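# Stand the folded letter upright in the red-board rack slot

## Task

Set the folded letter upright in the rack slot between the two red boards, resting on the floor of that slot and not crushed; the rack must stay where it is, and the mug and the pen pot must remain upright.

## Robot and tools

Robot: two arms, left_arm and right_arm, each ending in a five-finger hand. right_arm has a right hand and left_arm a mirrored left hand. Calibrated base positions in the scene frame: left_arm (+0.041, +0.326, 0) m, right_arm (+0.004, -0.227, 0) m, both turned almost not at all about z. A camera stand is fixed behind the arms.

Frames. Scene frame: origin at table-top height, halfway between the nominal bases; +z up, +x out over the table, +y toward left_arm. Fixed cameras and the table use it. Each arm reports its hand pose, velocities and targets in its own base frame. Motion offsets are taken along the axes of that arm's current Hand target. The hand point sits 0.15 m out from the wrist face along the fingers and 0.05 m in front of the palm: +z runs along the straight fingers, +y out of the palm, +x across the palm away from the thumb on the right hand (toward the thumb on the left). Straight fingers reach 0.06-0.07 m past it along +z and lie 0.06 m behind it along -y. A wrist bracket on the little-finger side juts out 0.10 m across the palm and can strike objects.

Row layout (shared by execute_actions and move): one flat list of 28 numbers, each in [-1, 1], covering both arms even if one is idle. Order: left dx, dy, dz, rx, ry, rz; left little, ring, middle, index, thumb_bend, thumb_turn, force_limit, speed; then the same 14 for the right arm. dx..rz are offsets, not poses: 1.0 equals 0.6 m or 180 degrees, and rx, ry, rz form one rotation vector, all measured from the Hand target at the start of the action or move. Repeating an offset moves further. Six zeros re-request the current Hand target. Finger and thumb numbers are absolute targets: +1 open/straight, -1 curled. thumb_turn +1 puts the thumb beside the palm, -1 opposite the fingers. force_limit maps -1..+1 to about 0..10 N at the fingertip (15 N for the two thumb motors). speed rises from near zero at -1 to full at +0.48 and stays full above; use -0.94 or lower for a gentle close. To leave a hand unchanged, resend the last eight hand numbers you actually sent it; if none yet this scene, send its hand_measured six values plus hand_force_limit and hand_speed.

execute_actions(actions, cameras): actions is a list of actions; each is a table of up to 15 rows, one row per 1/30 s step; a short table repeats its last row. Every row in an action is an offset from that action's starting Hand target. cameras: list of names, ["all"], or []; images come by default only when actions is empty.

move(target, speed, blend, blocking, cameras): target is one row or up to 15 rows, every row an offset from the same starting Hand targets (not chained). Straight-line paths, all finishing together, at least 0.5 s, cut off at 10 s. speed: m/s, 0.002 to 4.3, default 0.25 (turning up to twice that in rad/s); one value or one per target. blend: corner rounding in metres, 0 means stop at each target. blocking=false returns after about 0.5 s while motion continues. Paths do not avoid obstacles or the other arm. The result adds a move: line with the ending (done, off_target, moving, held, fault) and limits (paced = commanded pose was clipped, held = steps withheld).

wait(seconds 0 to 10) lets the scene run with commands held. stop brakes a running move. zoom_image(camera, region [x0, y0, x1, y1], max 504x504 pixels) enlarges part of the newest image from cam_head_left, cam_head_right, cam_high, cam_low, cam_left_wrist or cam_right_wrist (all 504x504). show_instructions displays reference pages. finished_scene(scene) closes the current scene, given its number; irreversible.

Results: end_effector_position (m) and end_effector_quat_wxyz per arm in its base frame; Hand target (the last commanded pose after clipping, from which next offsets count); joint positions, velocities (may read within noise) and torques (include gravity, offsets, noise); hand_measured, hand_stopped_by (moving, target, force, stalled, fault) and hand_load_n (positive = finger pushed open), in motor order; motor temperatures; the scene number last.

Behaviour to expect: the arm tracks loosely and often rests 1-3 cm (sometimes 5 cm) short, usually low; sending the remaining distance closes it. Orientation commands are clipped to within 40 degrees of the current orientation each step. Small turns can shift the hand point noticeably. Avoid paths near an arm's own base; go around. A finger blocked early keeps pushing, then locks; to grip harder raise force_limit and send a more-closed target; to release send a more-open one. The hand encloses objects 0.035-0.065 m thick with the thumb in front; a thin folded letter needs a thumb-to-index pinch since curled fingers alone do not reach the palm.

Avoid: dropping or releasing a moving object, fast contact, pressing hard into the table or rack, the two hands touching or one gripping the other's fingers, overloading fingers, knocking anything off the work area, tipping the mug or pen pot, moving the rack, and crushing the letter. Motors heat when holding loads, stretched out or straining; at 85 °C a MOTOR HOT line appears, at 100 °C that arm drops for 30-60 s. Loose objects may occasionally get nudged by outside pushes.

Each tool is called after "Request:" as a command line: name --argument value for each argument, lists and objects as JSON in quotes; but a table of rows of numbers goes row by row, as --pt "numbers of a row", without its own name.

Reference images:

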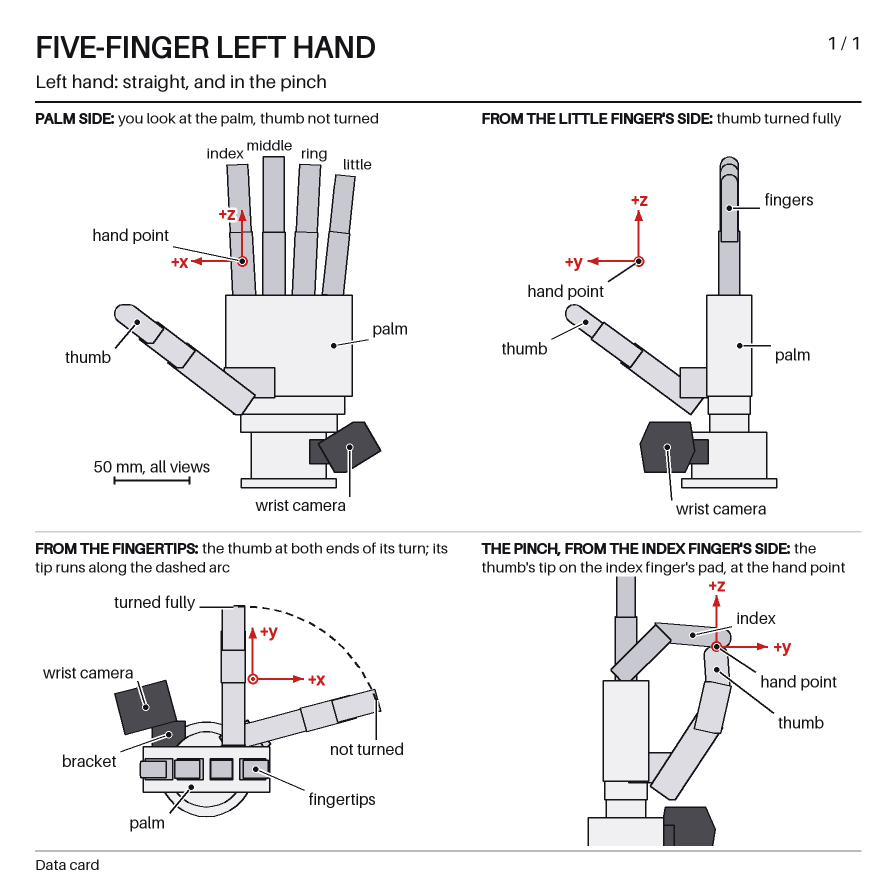

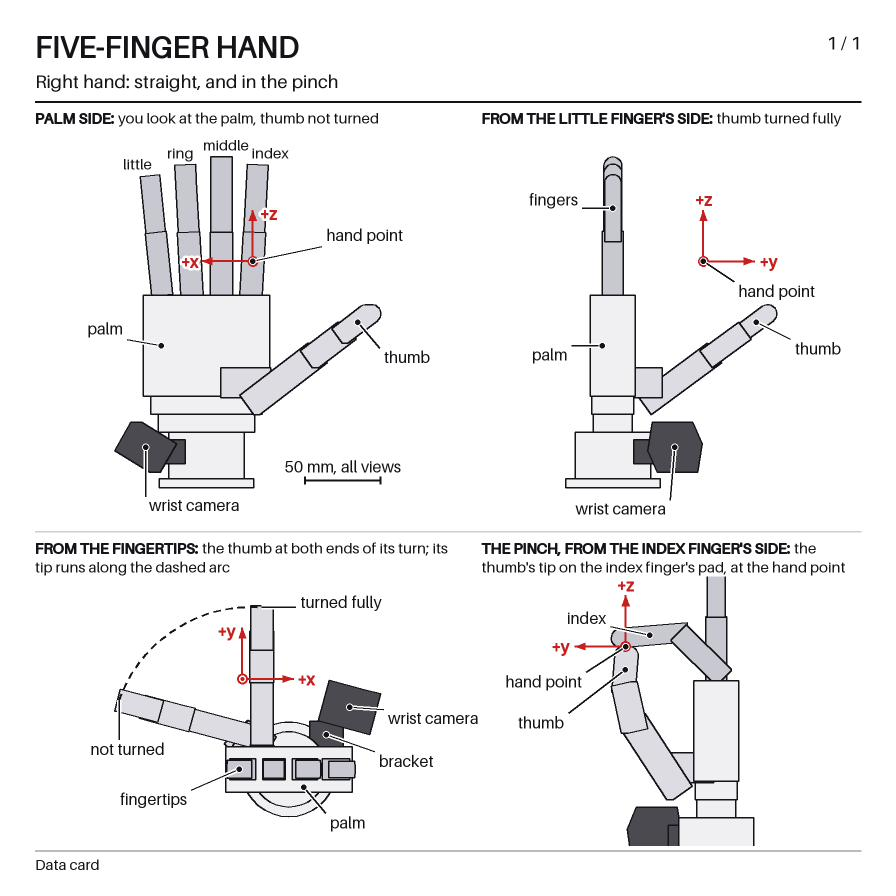

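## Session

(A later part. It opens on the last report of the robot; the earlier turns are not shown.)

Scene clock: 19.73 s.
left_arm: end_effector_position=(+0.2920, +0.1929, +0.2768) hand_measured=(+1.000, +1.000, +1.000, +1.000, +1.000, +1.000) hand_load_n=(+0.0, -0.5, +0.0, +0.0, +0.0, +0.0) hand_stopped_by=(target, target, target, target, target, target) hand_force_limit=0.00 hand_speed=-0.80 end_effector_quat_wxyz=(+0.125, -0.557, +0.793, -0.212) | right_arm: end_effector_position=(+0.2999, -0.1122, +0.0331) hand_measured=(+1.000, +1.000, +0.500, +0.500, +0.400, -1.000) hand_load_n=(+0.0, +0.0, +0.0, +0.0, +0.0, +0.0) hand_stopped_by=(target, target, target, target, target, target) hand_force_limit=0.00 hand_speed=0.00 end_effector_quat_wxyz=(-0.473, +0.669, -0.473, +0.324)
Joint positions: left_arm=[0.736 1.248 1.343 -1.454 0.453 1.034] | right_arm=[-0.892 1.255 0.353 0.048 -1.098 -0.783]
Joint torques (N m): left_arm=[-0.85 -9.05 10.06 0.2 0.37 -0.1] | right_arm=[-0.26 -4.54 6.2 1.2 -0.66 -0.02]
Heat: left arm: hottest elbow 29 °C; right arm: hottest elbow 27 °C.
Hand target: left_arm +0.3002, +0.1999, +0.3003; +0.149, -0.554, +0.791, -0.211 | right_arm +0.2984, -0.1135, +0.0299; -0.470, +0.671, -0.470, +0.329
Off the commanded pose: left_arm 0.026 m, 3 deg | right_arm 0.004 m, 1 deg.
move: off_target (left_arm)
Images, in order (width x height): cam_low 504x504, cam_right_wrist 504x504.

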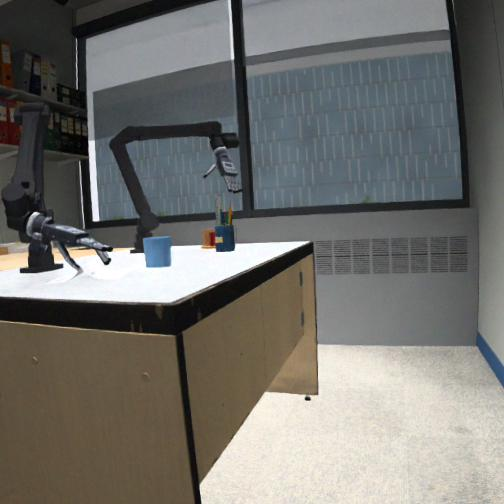

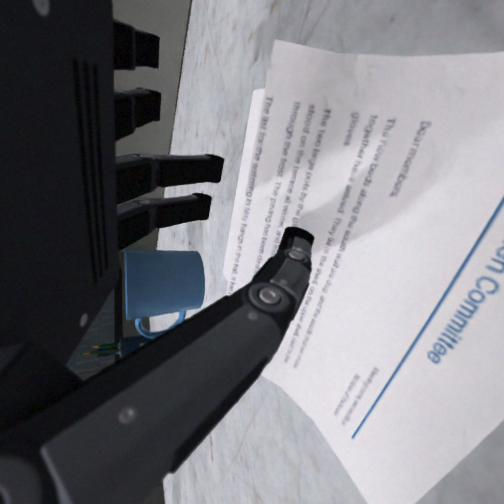

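Request:
move --pt "0 0 0 0 0 0 1 1 1 1 1 1 0 -0.8 0 0.0125 0.0046 0 0 0 1 1 0.5 0.5 0.4 -1 0 0" --pt "0 0 0 0 0 0 1 1 1 1 1 1 0 -0.8 0 0.0125 0.0046 0 0 0 1 1 0 0 0.4 -1 -0.7 -0.7" --speed 0.08 --cameras '["cam_low","cam_right_wrist","cam_high"]'

Request:
zoom_image --camera "cam_low" --region '[0, 200, 130, 300]'

Request:
zoom_image --camera "cam_high" --region '[30, 150, 160, 270]'

Scene clock: 21.70 s.
left_arm: end_effector_position=(+0.2920, +0.1929, +0.2768) hand_measured=(+1.000, +1.000, +1.000, +1.000, +1.000, +1.000) hand_load_n=(+0.0, +0.0, +0.0, +0.0, +0.0, +0.0) hand_stopped_by=(target, target, target, target, target, target) hand_force_limit=0.00 hand_speed=-0.80 end_effector_quat_wxyz=(+0.125, -0.557, +0.793, -0.212) | right_arm: end_effector_position=(+0.3004, -0.1127, +0.0256) hand_measured=(+1.000, +1.000, +0.000, +0.000, +0.400, -1.000) hand_load_n=(+0.0, +0.0, +0.0, +0.0, +0.0, +0.0) hand_stopped_by=(target, target, target, target, target, target) hand_force_limit=-0.70 hand_speed=-0.70 end_effector_quat_wxyz=(-0.472, +0.670, -0.472, +0.325)
Joint positions: left_arm=[0.736 1.248 1.343 -1.454 0.453 1.034] | right_arm=[-0.892 1.287 0.345 0.09 -1.098 -0.784]
Joint torques (N m): left_arm=[-0.79 -8.88 10.06 0.18 0.37 -0.11] | right_arm=[-0.09 -4.66 5.87 1.17 -0.64 -0.02]
Heat: left arm: hottest elbow 29 °C; right arm: hottest elbow 27 °C.
Hand target: left_arm +0.3002, +0.1999, +0.3003; +0.149, -0.554, +0.791, -0.211 | right_arm +0.2984, -0.1135, +0.0220; -0.470, +0.671, -0.470, +0.329
Off the commanded pose: left_arm 0.026 m, 3 deg | right_arm 0.004 m, 1 deg.
move: off_target (left_arm)
Images, in order (width x height): cam_high 504x504, cam_low 504x504, cam_right_wrist 504x504.

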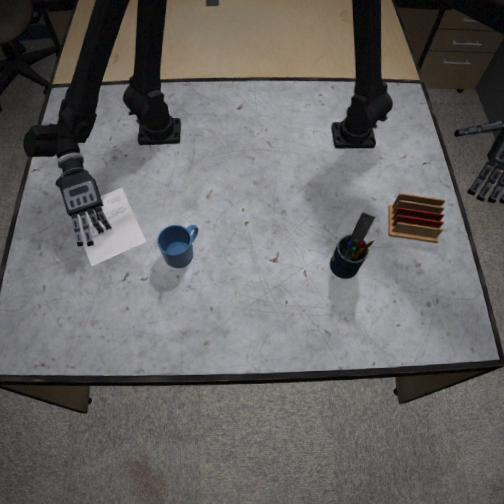

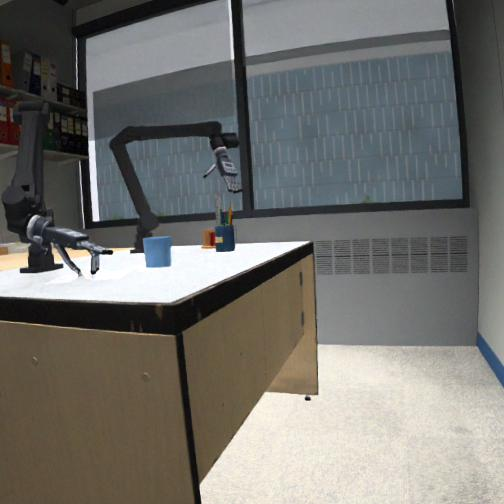

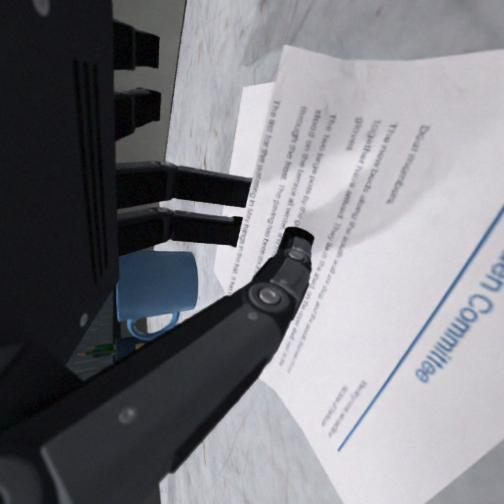

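Scaled by 3.877 from the camera's 504x504 image, which has a finer 720x720 frame.

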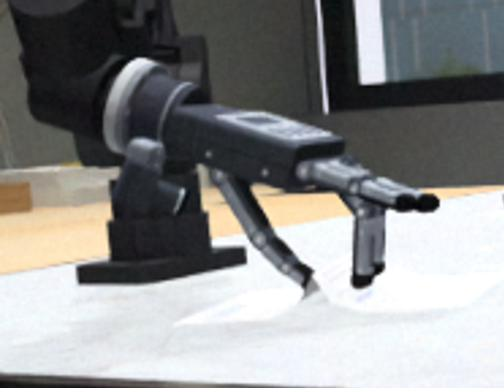

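Scaled by 3.877 from the camera's 504x504 image, which has a finer 720x720 frame.

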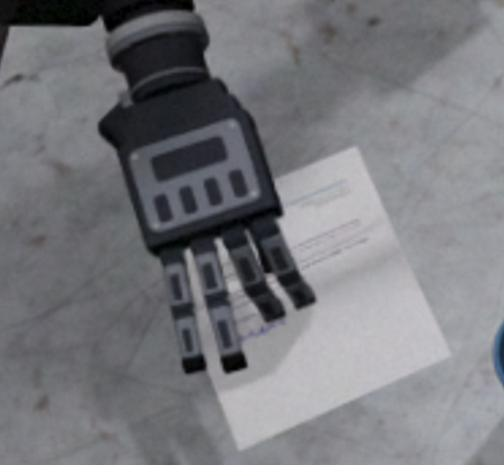

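Request:
move --target '[0,0,0,0,0,0,1,1,1,1,1,1,0,-0.8,0,0,0,0,0,0,1,1,-0.25,-0.25,0.05,-1,-0.7,-0.8]' --speed 0.08 --cameras '["cam_low","cam_right_wrist","cam_high"]'

Request:
zoom_image --camera "cam_low" --region '[0, 200, 130, 300]'

Request:
zoom_image --camera "cam_high" --region '[30, 150, 160, 270]'

Scene clock: 22.83 s.
left_arm: end_effector_position=(+0.2920, +0.1929, +0.2768) hand_measured=(+1.000, +1.000, +1.000, +1.000, +1.000, +1.000) hand_load_n=(+0.0, +0.0, +0.5, +0.0, +0.0, +0.0) hand_stopped_by=(target, target, target, target, target, target) hand_force_limit=0.00 hand_speed=-0.80 end_effector_quat_wxyz=(+0.125, -0.557, +0.793, -0.212) | right_arm: end_effector_position=(+0.3004, -0.1127, +0.0256) hand_measured=(+1.000, +1.000, -0.250, -0.250, +0.202, -1.000) hand_load_n=(+0.0, +0.0, +2.5, +0.0, +3.0, +0.5) hand_stopped_by=(target, target, target, target, force, target) hand_force_limit=-0.70 hand_speed=-0.80 end_effector_quat_wxyz=(-0.472, +0.670, -0.472, +0.325)
Joint positions: left_arm=[0.736 1.248 1.343 -1.454 0.453 1.034] | right_arm=[-0.892 1.287 0.345 0.09 -1.098 -0.784]
Joint torques (N m): left_arm=[-0.79 -9 10.1 0.17 0.37 -0.1] | right_arm=[-0.26 -4.66 5.85 1.17 -0.64 -0.02]
Heat: left arm: hottest elbow 29 °C; right arm: hottest elbow 27 °C.
Hand target: left_arm +0.3002, +0.1999, +0.3003; +0.149, -0.554, +0.791, -0.211 | right_arm +0.2984, -0.1135, +0.0220; -0.470, +0.671, -0.470, +0.329
Off the commanded pose: left_arm 0.026 m, 3 deg | right_arm 0.004 m, 1 deg.
move: off_target (left_arm)
Images, in order (width x height): cam_high 504x504, cam_low 504x504, cam_right_wrist 504x504.

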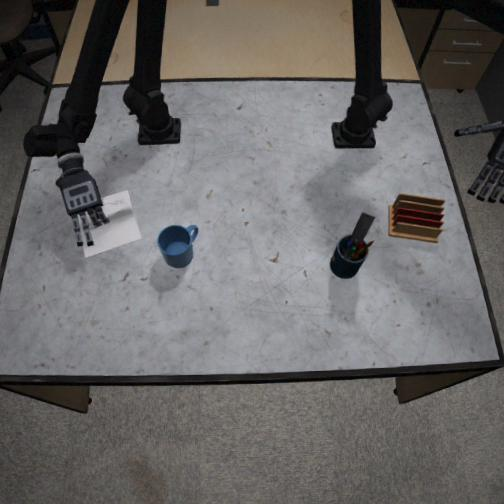

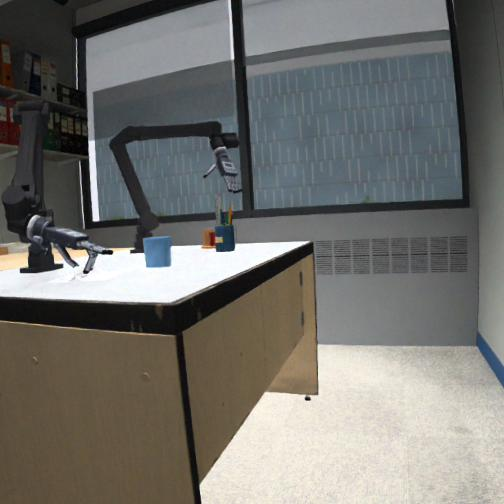

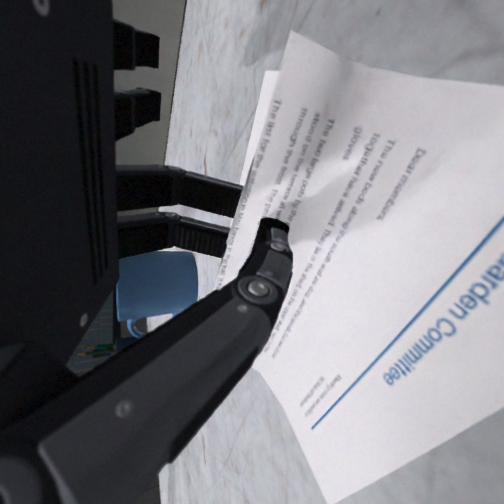

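Scaled by 3.877 from the camera's 504x504 image, which has a finer 720x720 frame.

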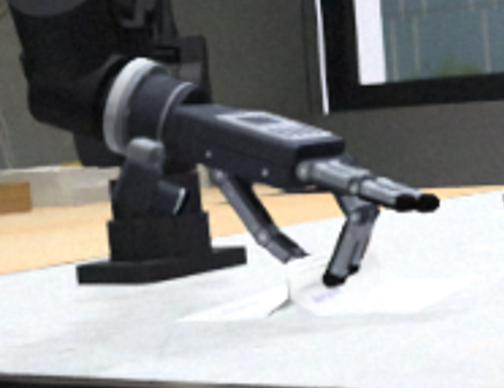

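Scaled by 3.877 from the camera's 504x504 image, which has a finer 720x720 frame.

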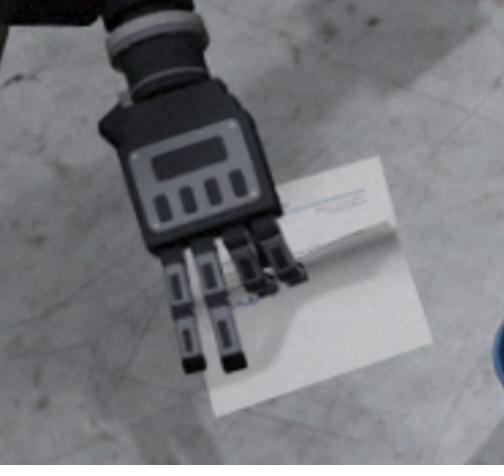

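Request:
move --target '[0,0,0,0,0,0,1,1,1,1,1,1,0,-0.8,0,0,0,0,0,0,1,1,-0.4,-0.4,0.05,-1,-0.4,-0.85]' --speed 0.08 --cameras '["cam_low","cam_right_wrist","cam_high"]'

Request:
zoom_image --camera "cam_low" --region '[0, 200, 130, 300]'

Request:
zoom_image --camera "cam_right_wrist" --region '[100, 0, 504, 404]'

Scene clock: 23.47 s.
left_arm: end_effector_position=(+0.2920, +0.1929, +0.2768) hand_measured=(+1.000, +1.000, +1.000, +1.000, +1.000, +1.000) hand_load_n=(+0.0, +0.0, +0.0, +0.0, +0.0, +0.0) hand_stopped_by=(target, target, target, target, target, target) hand_force_limit=0.00 hand_speed=-0.80 end_effector_quat_wxyz=(+0.125, -0.557, +0.793, -0.212) | right_arm: end_effector_position=(+0.3004, -0.1127, +0.0256) hand_measured=(+1.000, +1.000, -0.258, -0.274, +0.202, -1.000) hand_load_n=(+0.0, +0.0, +7.5, +5.0, +4.0, +0.0) hand_stopped_by=(target, target, force, force, force, target) hand_force_limit=-0.40 hand_speed=-0.85 end_effector_quat_wxyz=(-0.472, +0.670, -0.472, +0.325)
Joint positions: left_arm=[0.736 1.248 1.343 -1.454 0.453 1.034] | right_arm=[-0.892 1.287 0.345 0.09 -1.098 -0.784]
Joint torques (N m): left_arm=[-0.85 -9.11 10.07 0.18 0.36 -0.1] | right_arm=[-0.15 -4.66 5.86 1.2 -0.63 -0.04]
Heat: left arm: hottest elbow 29 °C; right arm: hottest elbow 27 °C.
Hand target: left_arm +0.3002, +0.1999, +0.3003; +0.149, -0.554, +0.791, -0.211 | right_arm +0.2984, -0.1135, +0.0220; -0.470, +0.671, -0.470, +0.329
Off the commanded pose: left_arm 0.026 m, 3 deg | right_arm 0.004 m, 1 deg.
move: off_target (left_arm)
Images, in order (width x height): cam_high 504x504, cam_low 504x504, cam_right_wrist 504x504.

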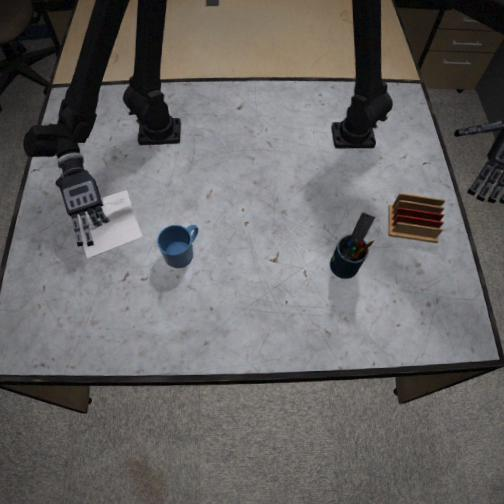

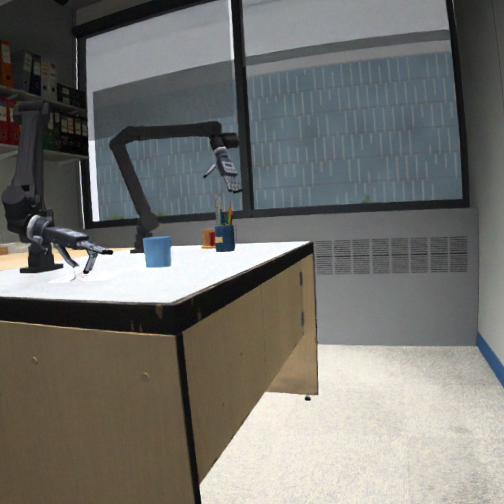

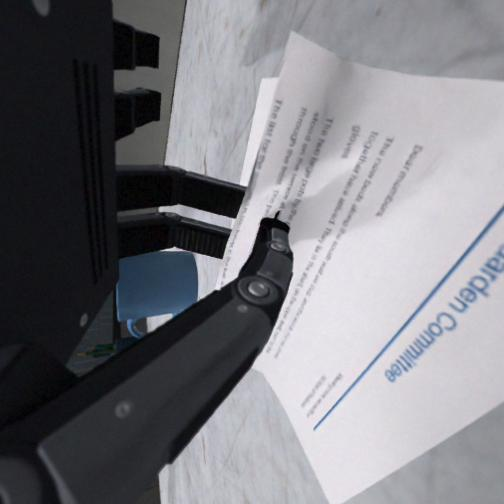

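Scaled by 3.877 from the camera's 504x504 image, which has a finer 720x720 frame.

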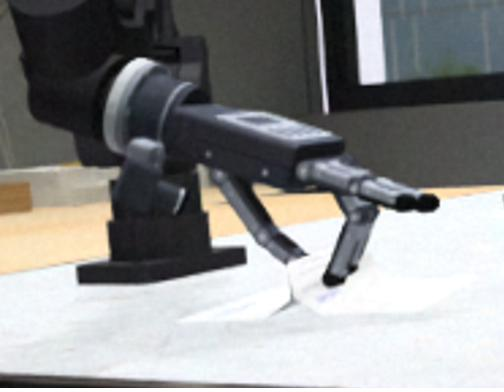

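Scaled by 1.248 from the camera's 504x504 image, which has a finer 720x720 frame.

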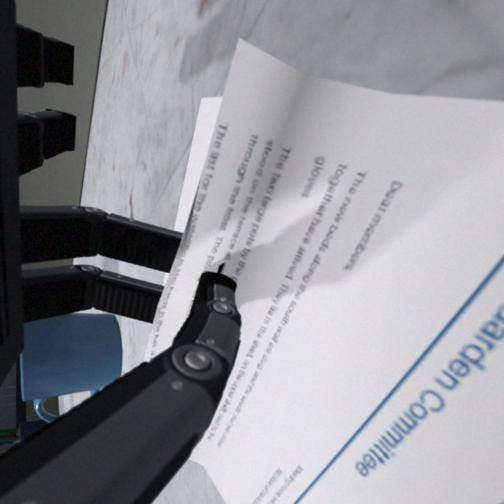

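Request:
move --target '[0,0,0,0,0,0,1,1,1,1,1,1,0,-0.8,0,-0.188,-0.0684,0,0,0,1,1,-0.4,-0.4,0.05,-1,-0.4,-0.85]' --speed 0.1 --cameras '["cam_low","cam_right_wrist","cam_high","cam_head_left"]'

Request:
zoom_image --camera "cam_low" --region '[0, 180, 130, 300]'

Request:
zoom_image --camera "cam_high" --region '[30, 130, 160, 270]'

Scene clock: 25.40 s.
left_arm: end_effector_position=(+0.2920, +0.1929, +0.2768) hand_measured=(+1.000, +1.000, +1.000, +1.000, +1.000, +1.000) hand_load_n=(+0.0, +0.0, +0.0, +0.0, +0.0, +0.0) hand_stopped_by=(target, target, target, target, target, target) hand_force_limit=0.00 hand_speed=-0.80 end_effector_quat_wxyz=(+0.125, -0.557, +0.793, -0.212) | right_arm: end_effector_position=(+0.2889, -0.0985, +0.1223) hand_measured=(+1.000, +1.000, -0.258, -0.274, +0.202, -1.000) hand_load_n=(+0.0, -0.5, +7.5, +4.0, +4.0, +0.5) hand_stopped_by=(target, target, force, force, force, target) hand_force_limit=-0.40 hand_speed=-0.85 end_effector_quat_wxyz=(-0.477, +0.666, -0.484, +0.308)
Joint positions: left_arm=[0.736 1.248 1.343 -1.454 0.453 1.034] | right_arm=[-0.892 0.945 0.474 -0.425 -1.098 -0.784]
Joint torques (N m): left_arm=[-0.79 -9 10.04 0.14 0.37 -0.1] | right_arm=[-0.32 -3.31 13.85 0.39 -0.66 -0.02]
Heat: left arm: hottest elbow 30 °C; right arm: hottest elbow 27 °C.
Hand target: left_arm +0.3002, +0.1999, +0.3003; +0.149, -0.554, +0.791, -0.211 | right_arm +0.2985, -0.1136, +0.1420; -0.470, +0.671, -0.470, +0.329
Off the commanded pose: left_arm 0.026 m, 3 deg | right_arm 0.027 m, 3 deg.
move: off_target (left_arm, right_arm)
Images, in order (width x height): cam_head_left 504x504, cam_high 504x504, cam_low 504x504, cam_right_wrist 504x504.

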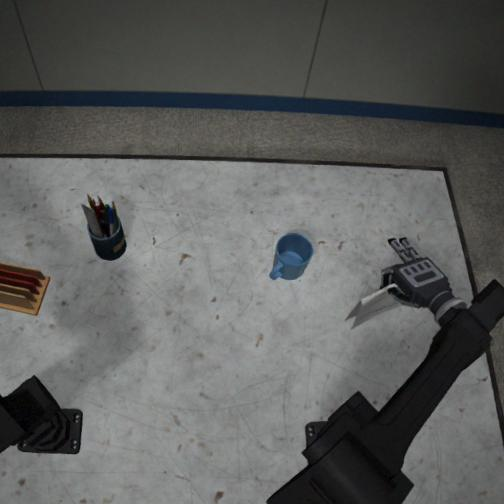

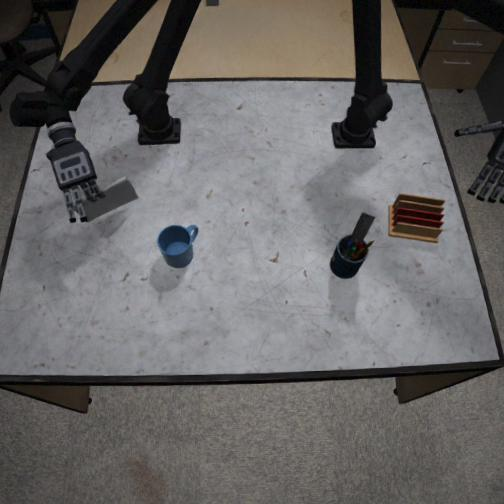

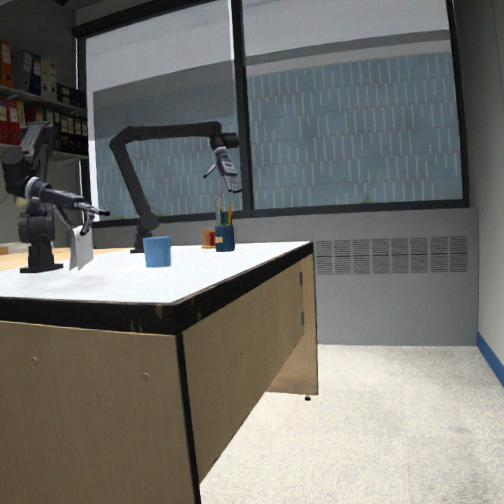

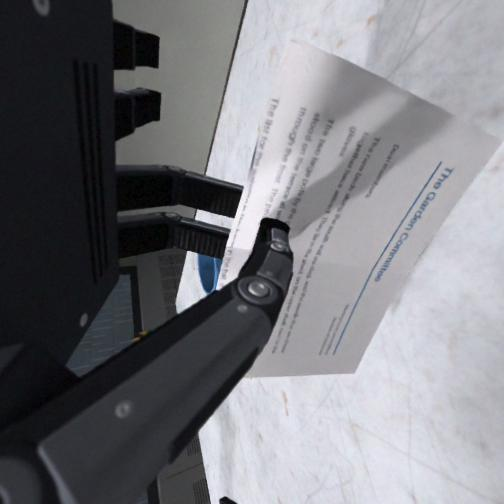

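Scaled by 3.877 from the camera's 504x504 image, which has a finer 720x720 frame.

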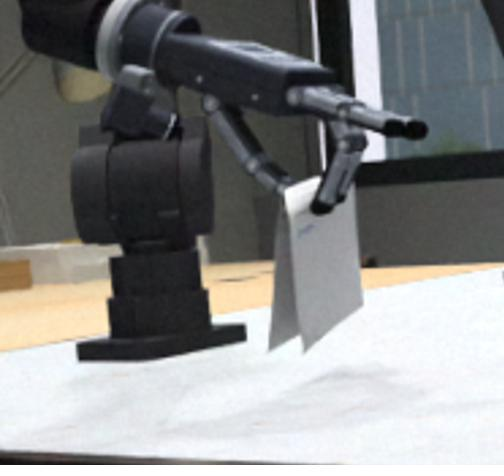

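Scaled by 3.600 from the camera's 504x504 image, which has a finer 720x720 frame.

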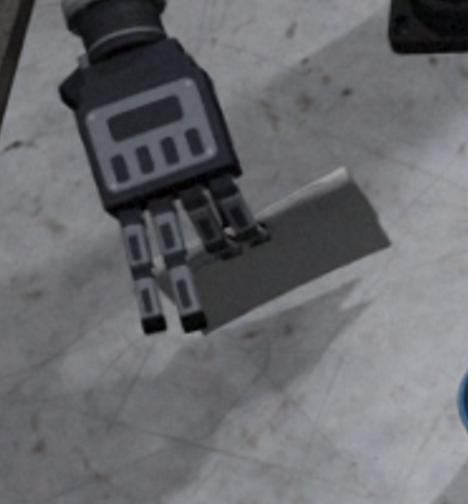

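Request:
move --pt "0 0 0 0 0 0 1 1 1 1 1 1 0 -0.8 0 -0.1691 -0.0616 0 0 0 1 1 -0.4 -0.4 0.05 -1 -0.4 -0.85" --pt "0 0 0 0 0 0 1 1 1 1 1 1 0 -0.8 -0.5834 -0.2488 0.1571 0 0.1044 0.0380 1 1 -0.4 -0.4 0.05 -1 -0.4 -0.85" --speed 0.2 --blend 0.04 --cameras '["cam_low","cam_right_wrist","cam_high","cam_head_left","cam_head_right"]'

Request:
zoom_image --camera "cam_low" --region '[80, 120, 240, 280]'

Request:
zoom_image --camera "cam_high" --region '[160, 110, 320, 270]'

Scene clock: 30.60 s.
left_arm: end_effector_position=(+0.2920, +0.1929, +0.2768) hand_measured=(+1.000, +1.000, +1.000, +1.000, +1.000, +1.000) hand_load_n=(+0.0, +0.0, +0.0, +0.0, +0.0, +0.0) hand_stopped_by=(target, target, target, target, target, target) hand_force_limit=0.00 hand_speed=-0.80 end_effector_quat_wxyz=(+0.125, -0.557, +0.793, -0.212) | right_arm: end_effector_position=(+0.3022, +0.2528, +0.2209) hand_measured=(+1.000, +1.000, -0.258, -0.274, +0.202, -1.000) hand_load_n=(+0.0, +0.0, +7.5, +4.0, +3.5, +0.0) hand_stopped_by=(target, target, force, force, force, target) hand_force_limit=-0.40 hand_speed=-0.85 end_effector_quat_wxyz=(-0.384, +0.598, -0.571, +0.411)
Joint positions: left_arm=[0.736 1.248 1.343 -1.454 0.453 1.034] | right_arm=[1.008 0.885 0.694 -0.453 0.913 0.48]
Joint torques (N m): left_arm=[-0.79 -9.05 10.1 0.2 0.36 -0.1] | right_arm=[0.09 -3.72 15.53 0.62 0.53 0.23]
Heat: left arm: hottest elbow 30 °C; right arm: hottest elbow 28 °C.
Hand target: left_arm +0.3002, +0.1999, +0.3003; +0.149, -0.554, +0.791, -0.211 | right_arm +0.3099, +0.2630, +0.2502; -0.406, +0.579, -0.579, +0.405
Off the commanded pose: left_arm 0.026 m, 3 deg | right_arm 0.032 m, 3 deg.
move: off_target (left_arm, right_arm)
Images, in order (width x height): cam_head_left 504x504, cam_head_right 504x504, cam_high 504x504, cam_low 504x504, cam_right_wrist 504x504.

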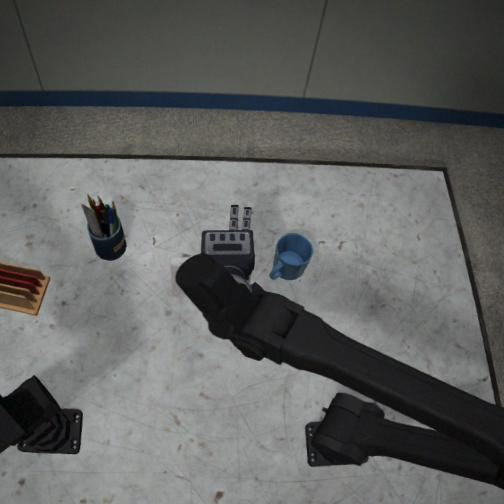

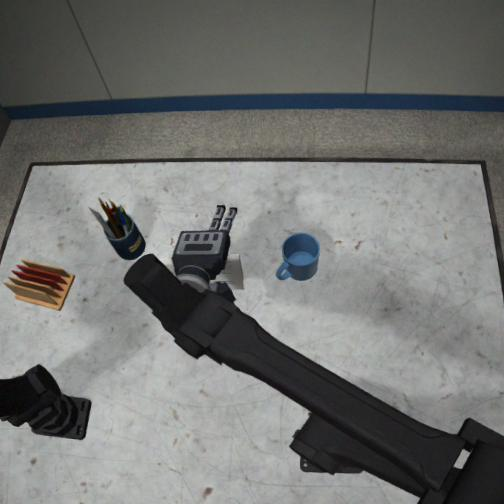

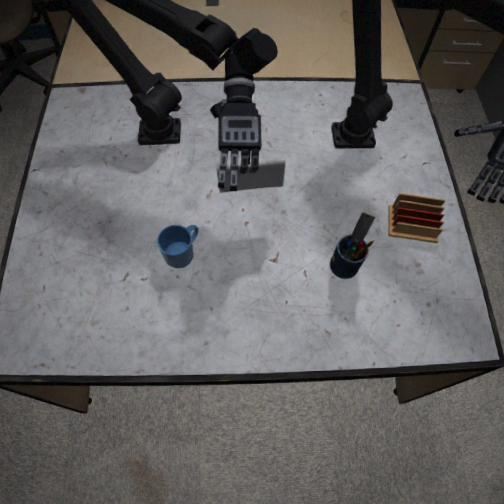

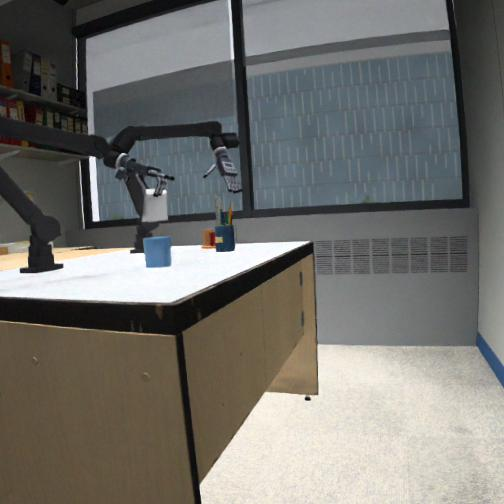

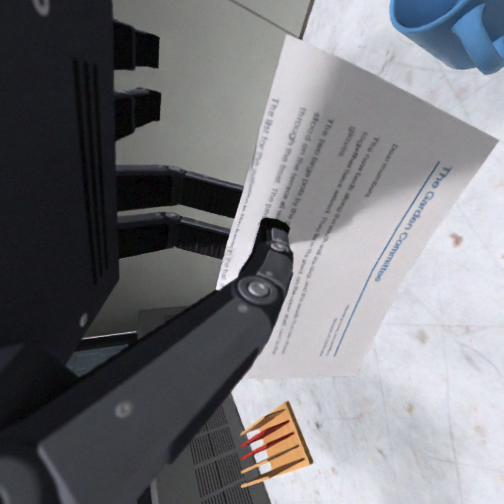

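Scaled by 3.150 from the camera's 504x504 image, which has a finer 720x720 frame.

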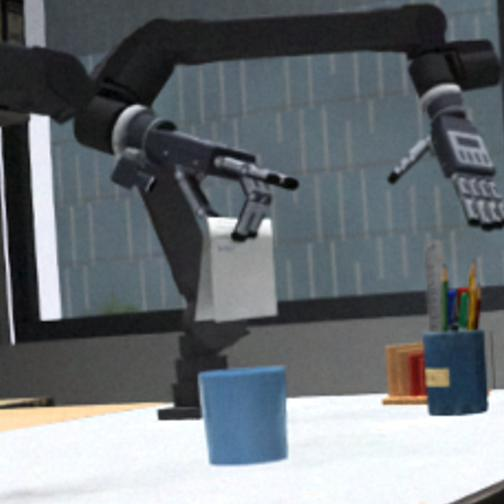

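Scaled by 3.150 from the camera's 504x504 image, which has a finer 720x720 frame.

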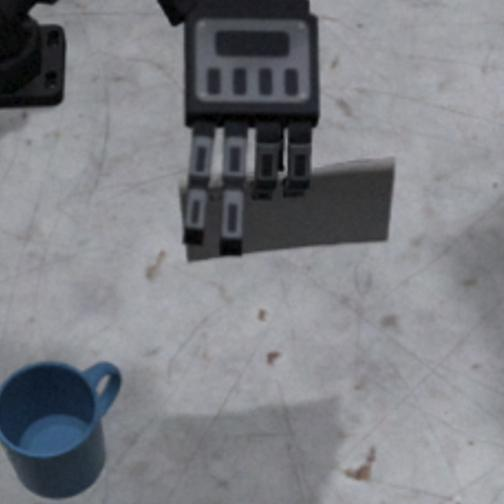

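Request:
move --target '[0,0,0,0,0,0,1,1,1,1,1,1,0,-0.8,0,0.2349,0.0855,0,0,0,1,1,-0.4,-0.4,0.05,-1,-0.4,-0.85]' --speed 0.15 --cameras '["cam_low","cam_right_wrist","cam_high"]'

Request:
zoom_image --camera "cam_low" --region '[80, 160, 200, 280]'

Request:
zoom_image --camera "cam_high" --region '[160, 110, 320, 270]'

Scene clock: 32.33 s.
left_arm: end_effector_position=(+0.2920, +0.1929, +0.2768) hand_measured=(+1.000, +1.000, +1.000, +1.000, +1.000, +1.000) hand_load_n=(+0.0, +0.0, +0.0, +0.0, +0.0, +0.0) hand_stopped_by=(target, target, target, target, target, target) hand_force_limit=0.00 hand_speed=-0.80 end_effector_quat_wxyz=(+0.125, -0.557, +0.793, -0.212) | right_arm: end_effector_position=(+0.3086, +0.2627, +0.0992) hand_measured=(+1.000, +1.000, -0.258, -0.274, +0.202, -1.000) hand_load_n=(+0.0, +0.0, +7.0, +4.0, +3.5, +0.0) hand_stopped_by=(target, target, force, force, force, target) hand_force_limit=-0.40 hand_speed=-0.85 end_effector_quat_wxyz=(-0.400, +0.586, -0.575, +0.407)
Joint positions: left_arm=[0.736 1.248 1.343 -1.454 0.453 1.034] | right_arm=[1.008 1.105 0.448 0.049 0.915 0.486]
Joint torques (N m): left_arm=[-0.85 -9.23 10.03 0.17 0.38 -0.09] | right_arm=[-0.03 -5.01 8.4 1.43 0.46 0.19]
Motor temperatures (°C): left_arm=[26 25 31 24 26 25] | right_arm=[25 25 28 25 24 26]
Heat: left arm: hottest elbow 31 °C; right arm: hottest elbow 28 °C.
Hand target: left_arm +0.3002, +0.1999, +0.3003; +0.149, -0.554, +0.791, -0.211 | right_arm +0.3099, +0.2631, +0.1003; -0.406, +0.579, -0.579, +0.405
Off the commanded pose: left_arm 0.026 m, 3 deg | right_arm 0.002 m, 1 deg.
move: off_target (left_arm)
Images, in order (width x height): cam_high 504x504, cam_low 504x504, cam_right_wrist 504x504.

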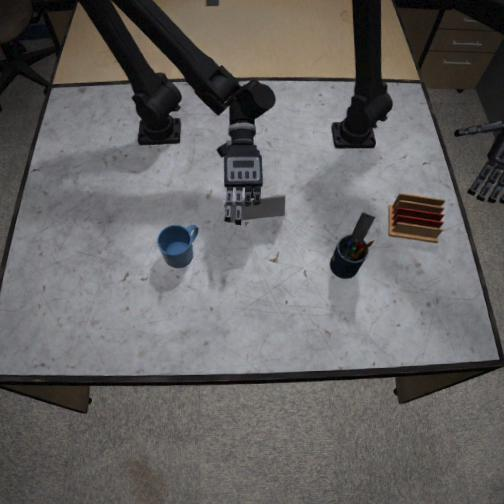

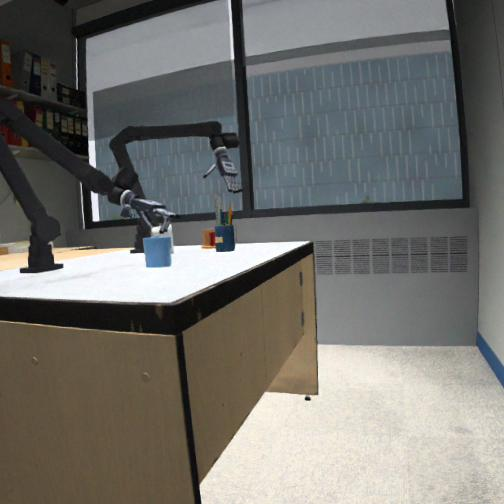

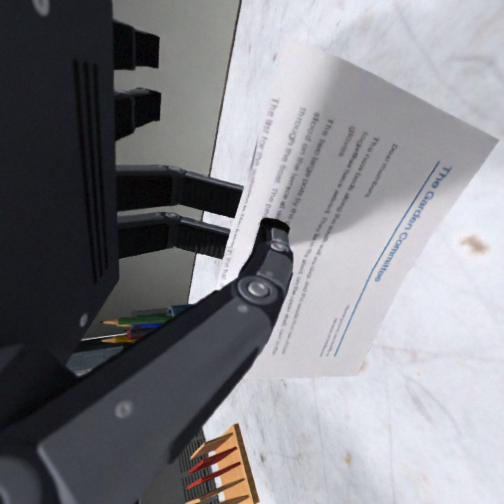

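Scaled by 4.200 from the camera's 504x504 image, which has a finer 720x720 frame.

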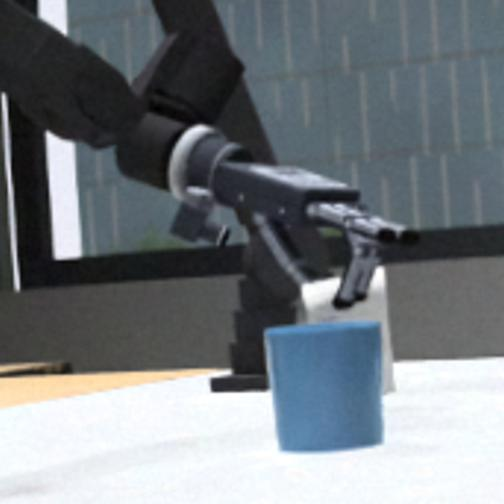

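Scaled by 3.150 from the camera's 504x504 image, which has a finer 720x720 frame.

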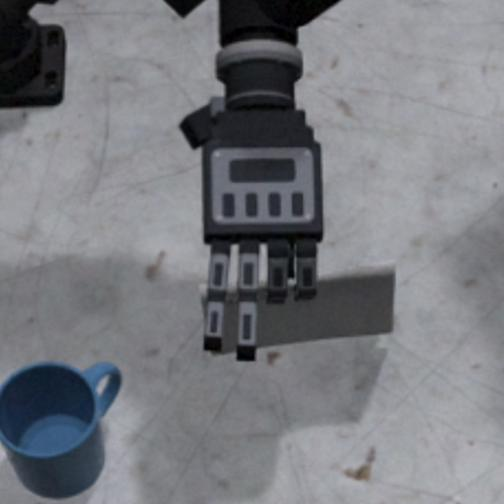

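Request:
move --target '[0,0,0,0,0,0,1,1,1,1,1,1,0,-0.8,0,0.0188,0.0068,0,0,0,1,1,-0.4,-0.4,0.05,-1,-0.4,-0.85]' --speed 0.05 --cameras '["cam_low","cam_right_wrist","cam_high"]'

Request:
zoom_image --camera "cam_low" --region '[100, 180, 200, 280]'

Request:
zoom_image --camera "cam_high" --region '[200, 130, 320, 250]'

Scene clock: 33.50 s.
left_arm: end_effector_position=(+0.2920, +0.1929, +0.2768) hand_measured=(+1.000, +1.000, +1.000, +1.000, +1.000, +1.000) hand_load_n=(+0.0, +0.0, +0.0, +0.5, +0.0, +0.0) hand_stopped_by=(target, target, target, target, target, target) hand_force_limit=0.00 hand_speed=-0.80 end_effector_quat_wxyz=(+0.125, -0.557, +0.793, -0.212) | right_arm: end_effector_position=(+0.3096, +0.2643, +0.0918) hand_measured=(+1.000, +1.000, -0.258, -0.274, +0.202, -1.000) hand_load_n=(+0.0, +0.0, +7.0, +4.0, +3.5, +0.0) hand_stopped_by=(target, target, force, force, force, target) hand_force_limit=-0.40 hand_speed=-0.85 end_effector_quat_wxyz=(-0.405, +0.583, -0.576, +0.406)
Joint positions: left_arm=[0.736 1.248 1.343 -1.454 0.453 1.034] | right_arm=[1.008 1.132 0.434 0.101 0.915 0.486]
Joint torques (N m): left_arm=[-0.73 -9.11 10.04 0.13 0.36 -0.1] | right_arm=[0.09 -4.42 7.79 1.59 0.46 0.19]
Heat: left arm: hottest elbow 31 °C; right arm: hottest elbow 28 °C.
Hand target: left_arm +0.3002, +0.1999, +0.3003; +0.149, -0.554, +0.791, -0.211 | right_arm +0.3099, +0.2632, +0.0883; -0.406, +0.579, -0.579, +0.405
Off the commanded pose: left_arm 0.026 m, 3 deg | right_arm 0.004 m, 1 deg.
move: off_target (left_arm)
Images, in order (width x height): cam_high 504x504, cam_low 504x504, cam_right_wrist 504x504.

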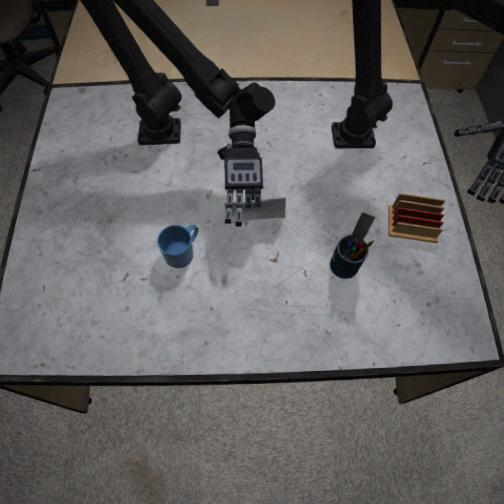

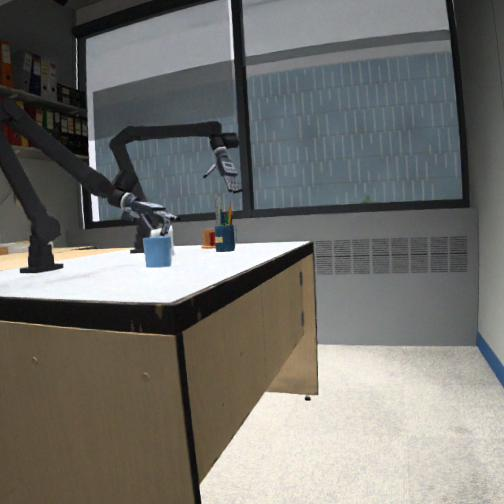

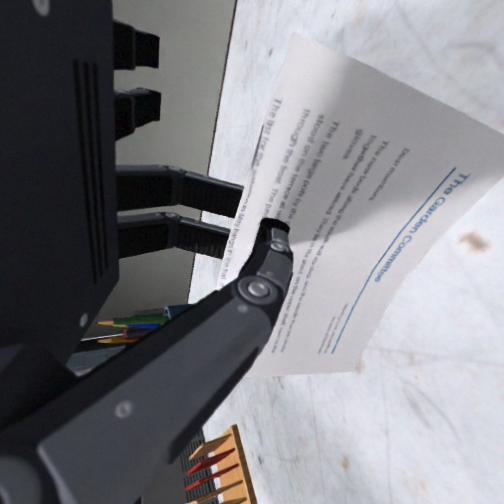

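Scaled by 5.040 from the camera's 504x504 image, which has a finer 720x720 frame.

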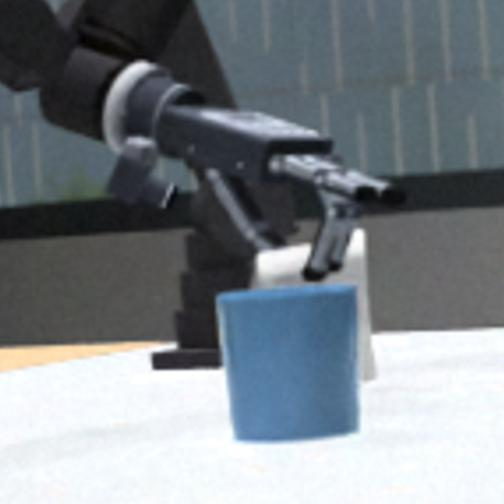

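Scaled by 4.200 from the camera's 504x504 image, which has a finer 720x720 frame.

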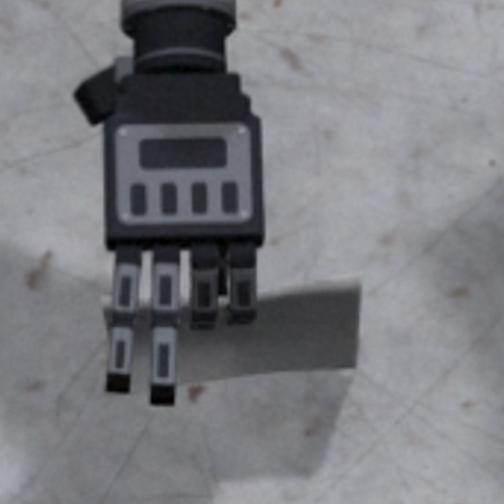

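Request:
move --pt "0 0 0 0 0 0 1 1 1 1 1 1 0 -0.8 0 0 0 0 0 0 1 1 0.1 0.1 0.4 -1 -0.4 -0.7" --pt "0 0 0 0 0 0 1 1 1 1 1 1 0 -0.8 0 0.0627 0.0228 0 0 0 1 1 0.1 0.1 0.4 -1 -0.4 -0.7" --speed 0.08 --cameras '["cam_low","cam_right_wrist","cam_high"]'

Request:
zoom_image --camera "cam_low" --region '[100, 180, 200, 280]'

Request:
zoom_image --camera "cam_high" --region '[200, 130, 320, 250]'

Scene clock: 35.47 s.
left_arm: end_effector_position=(+0.2920, +0.1929, +0.2768) hand_measured=(+1.000, +1.000, +1.000, +1.000, +1.000, +1.000) hand_load_n=(+0.0, +0.0, +0.0, +0.0, +0.0, +0.0) hand_stopped_by=(target, target, target, target, target, target) hand_force_limit=0.00 hand_speed=-0.80 end_effector_quat_wxyz=(+0.125, -0.557, +0.793, -0.212) | right_arm: end_effector_position=(+0.3095, +0.2642, +0.0495) hand_measured=(+1.000, +1.000, +0.100, +0.100, +0.400, -1.000) hand_load_n=(+0.0, +0.0, +0.0, +0.0, +0.5, +0.0) hand_stopped_by=(target, target, target, target, target, target) hand_force_limit=-0.40 hand_speed=-0.70 end_effector_quat_wxyz=(-0.403, +0.584, -0.576, +0.407)
Joint positions: left_arm=[0.736 1.248 1.343 -1.454 0.453 1.034] | right_arm=[1.008 1.273 0.382 0.29 0.915 0.486]
Joint torques (N m): left_arm=[-0.79 -8.88 10.07 0.17 0.38 -0.1] | right_arm=[0.15 -5.6 6.63 1.5 0.47 0.2]
Heat: left arm: hottest elbow 31 °C; right arm: hottest elbow 28 °C.
Hand target: left_arm +0.3002, +0.1999, +0.3003; +0.149, -0.554, +0.791, -0.211 | right_arm +0.3098, +0.2631, +0.0482; -0.406, +0.579, -0.579, +0.405
Off the commanded pose: left_arm 0.026 m, 3 deg | right_arm 0.002 m, 1 deg.
move: off_target (left_arm)
Images, in order (width x height): cam_high 504x504, cam_low 504x504, cam_right_wrist 504x504.

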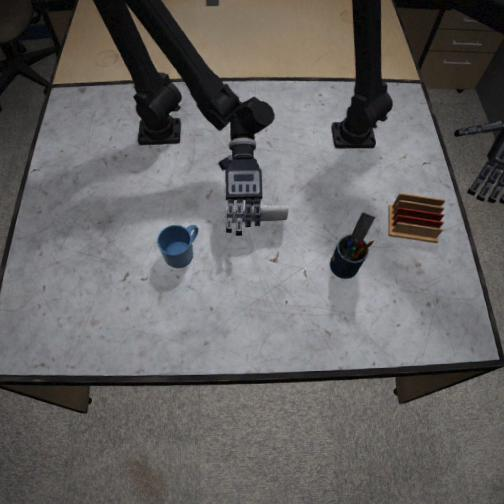

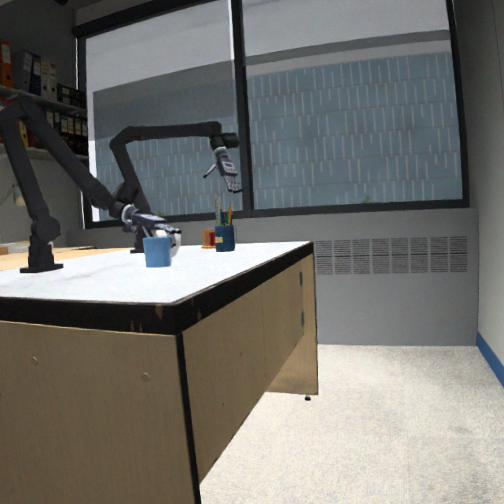

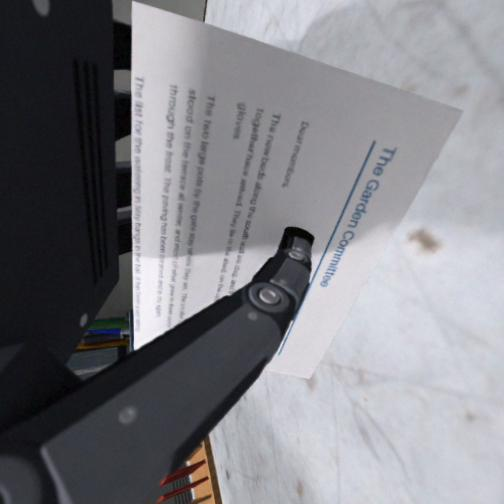

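Scaled by 5.040 from the camera's 504x504 image, which has a finer 720x720 frame.

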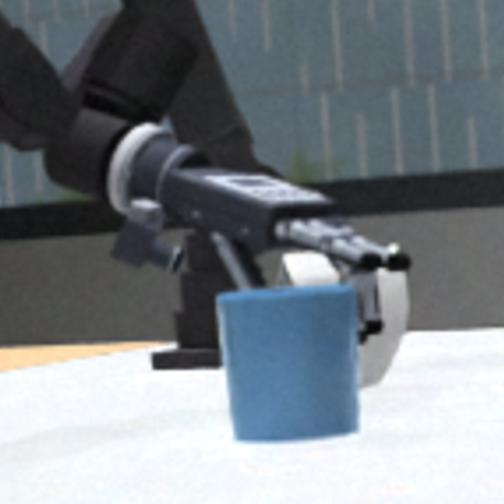

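Scaled by 4.200 from the camera's 504x504 image, which has a finer 720x720 frame.

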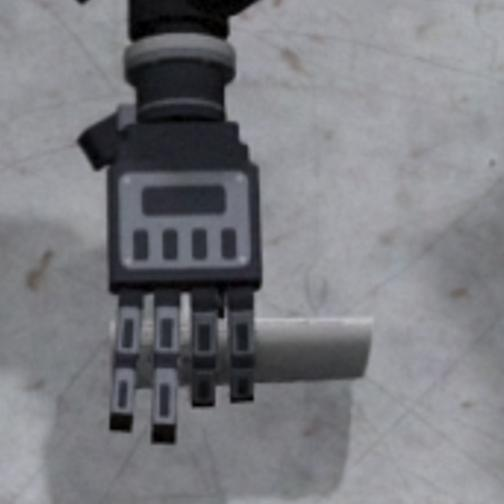

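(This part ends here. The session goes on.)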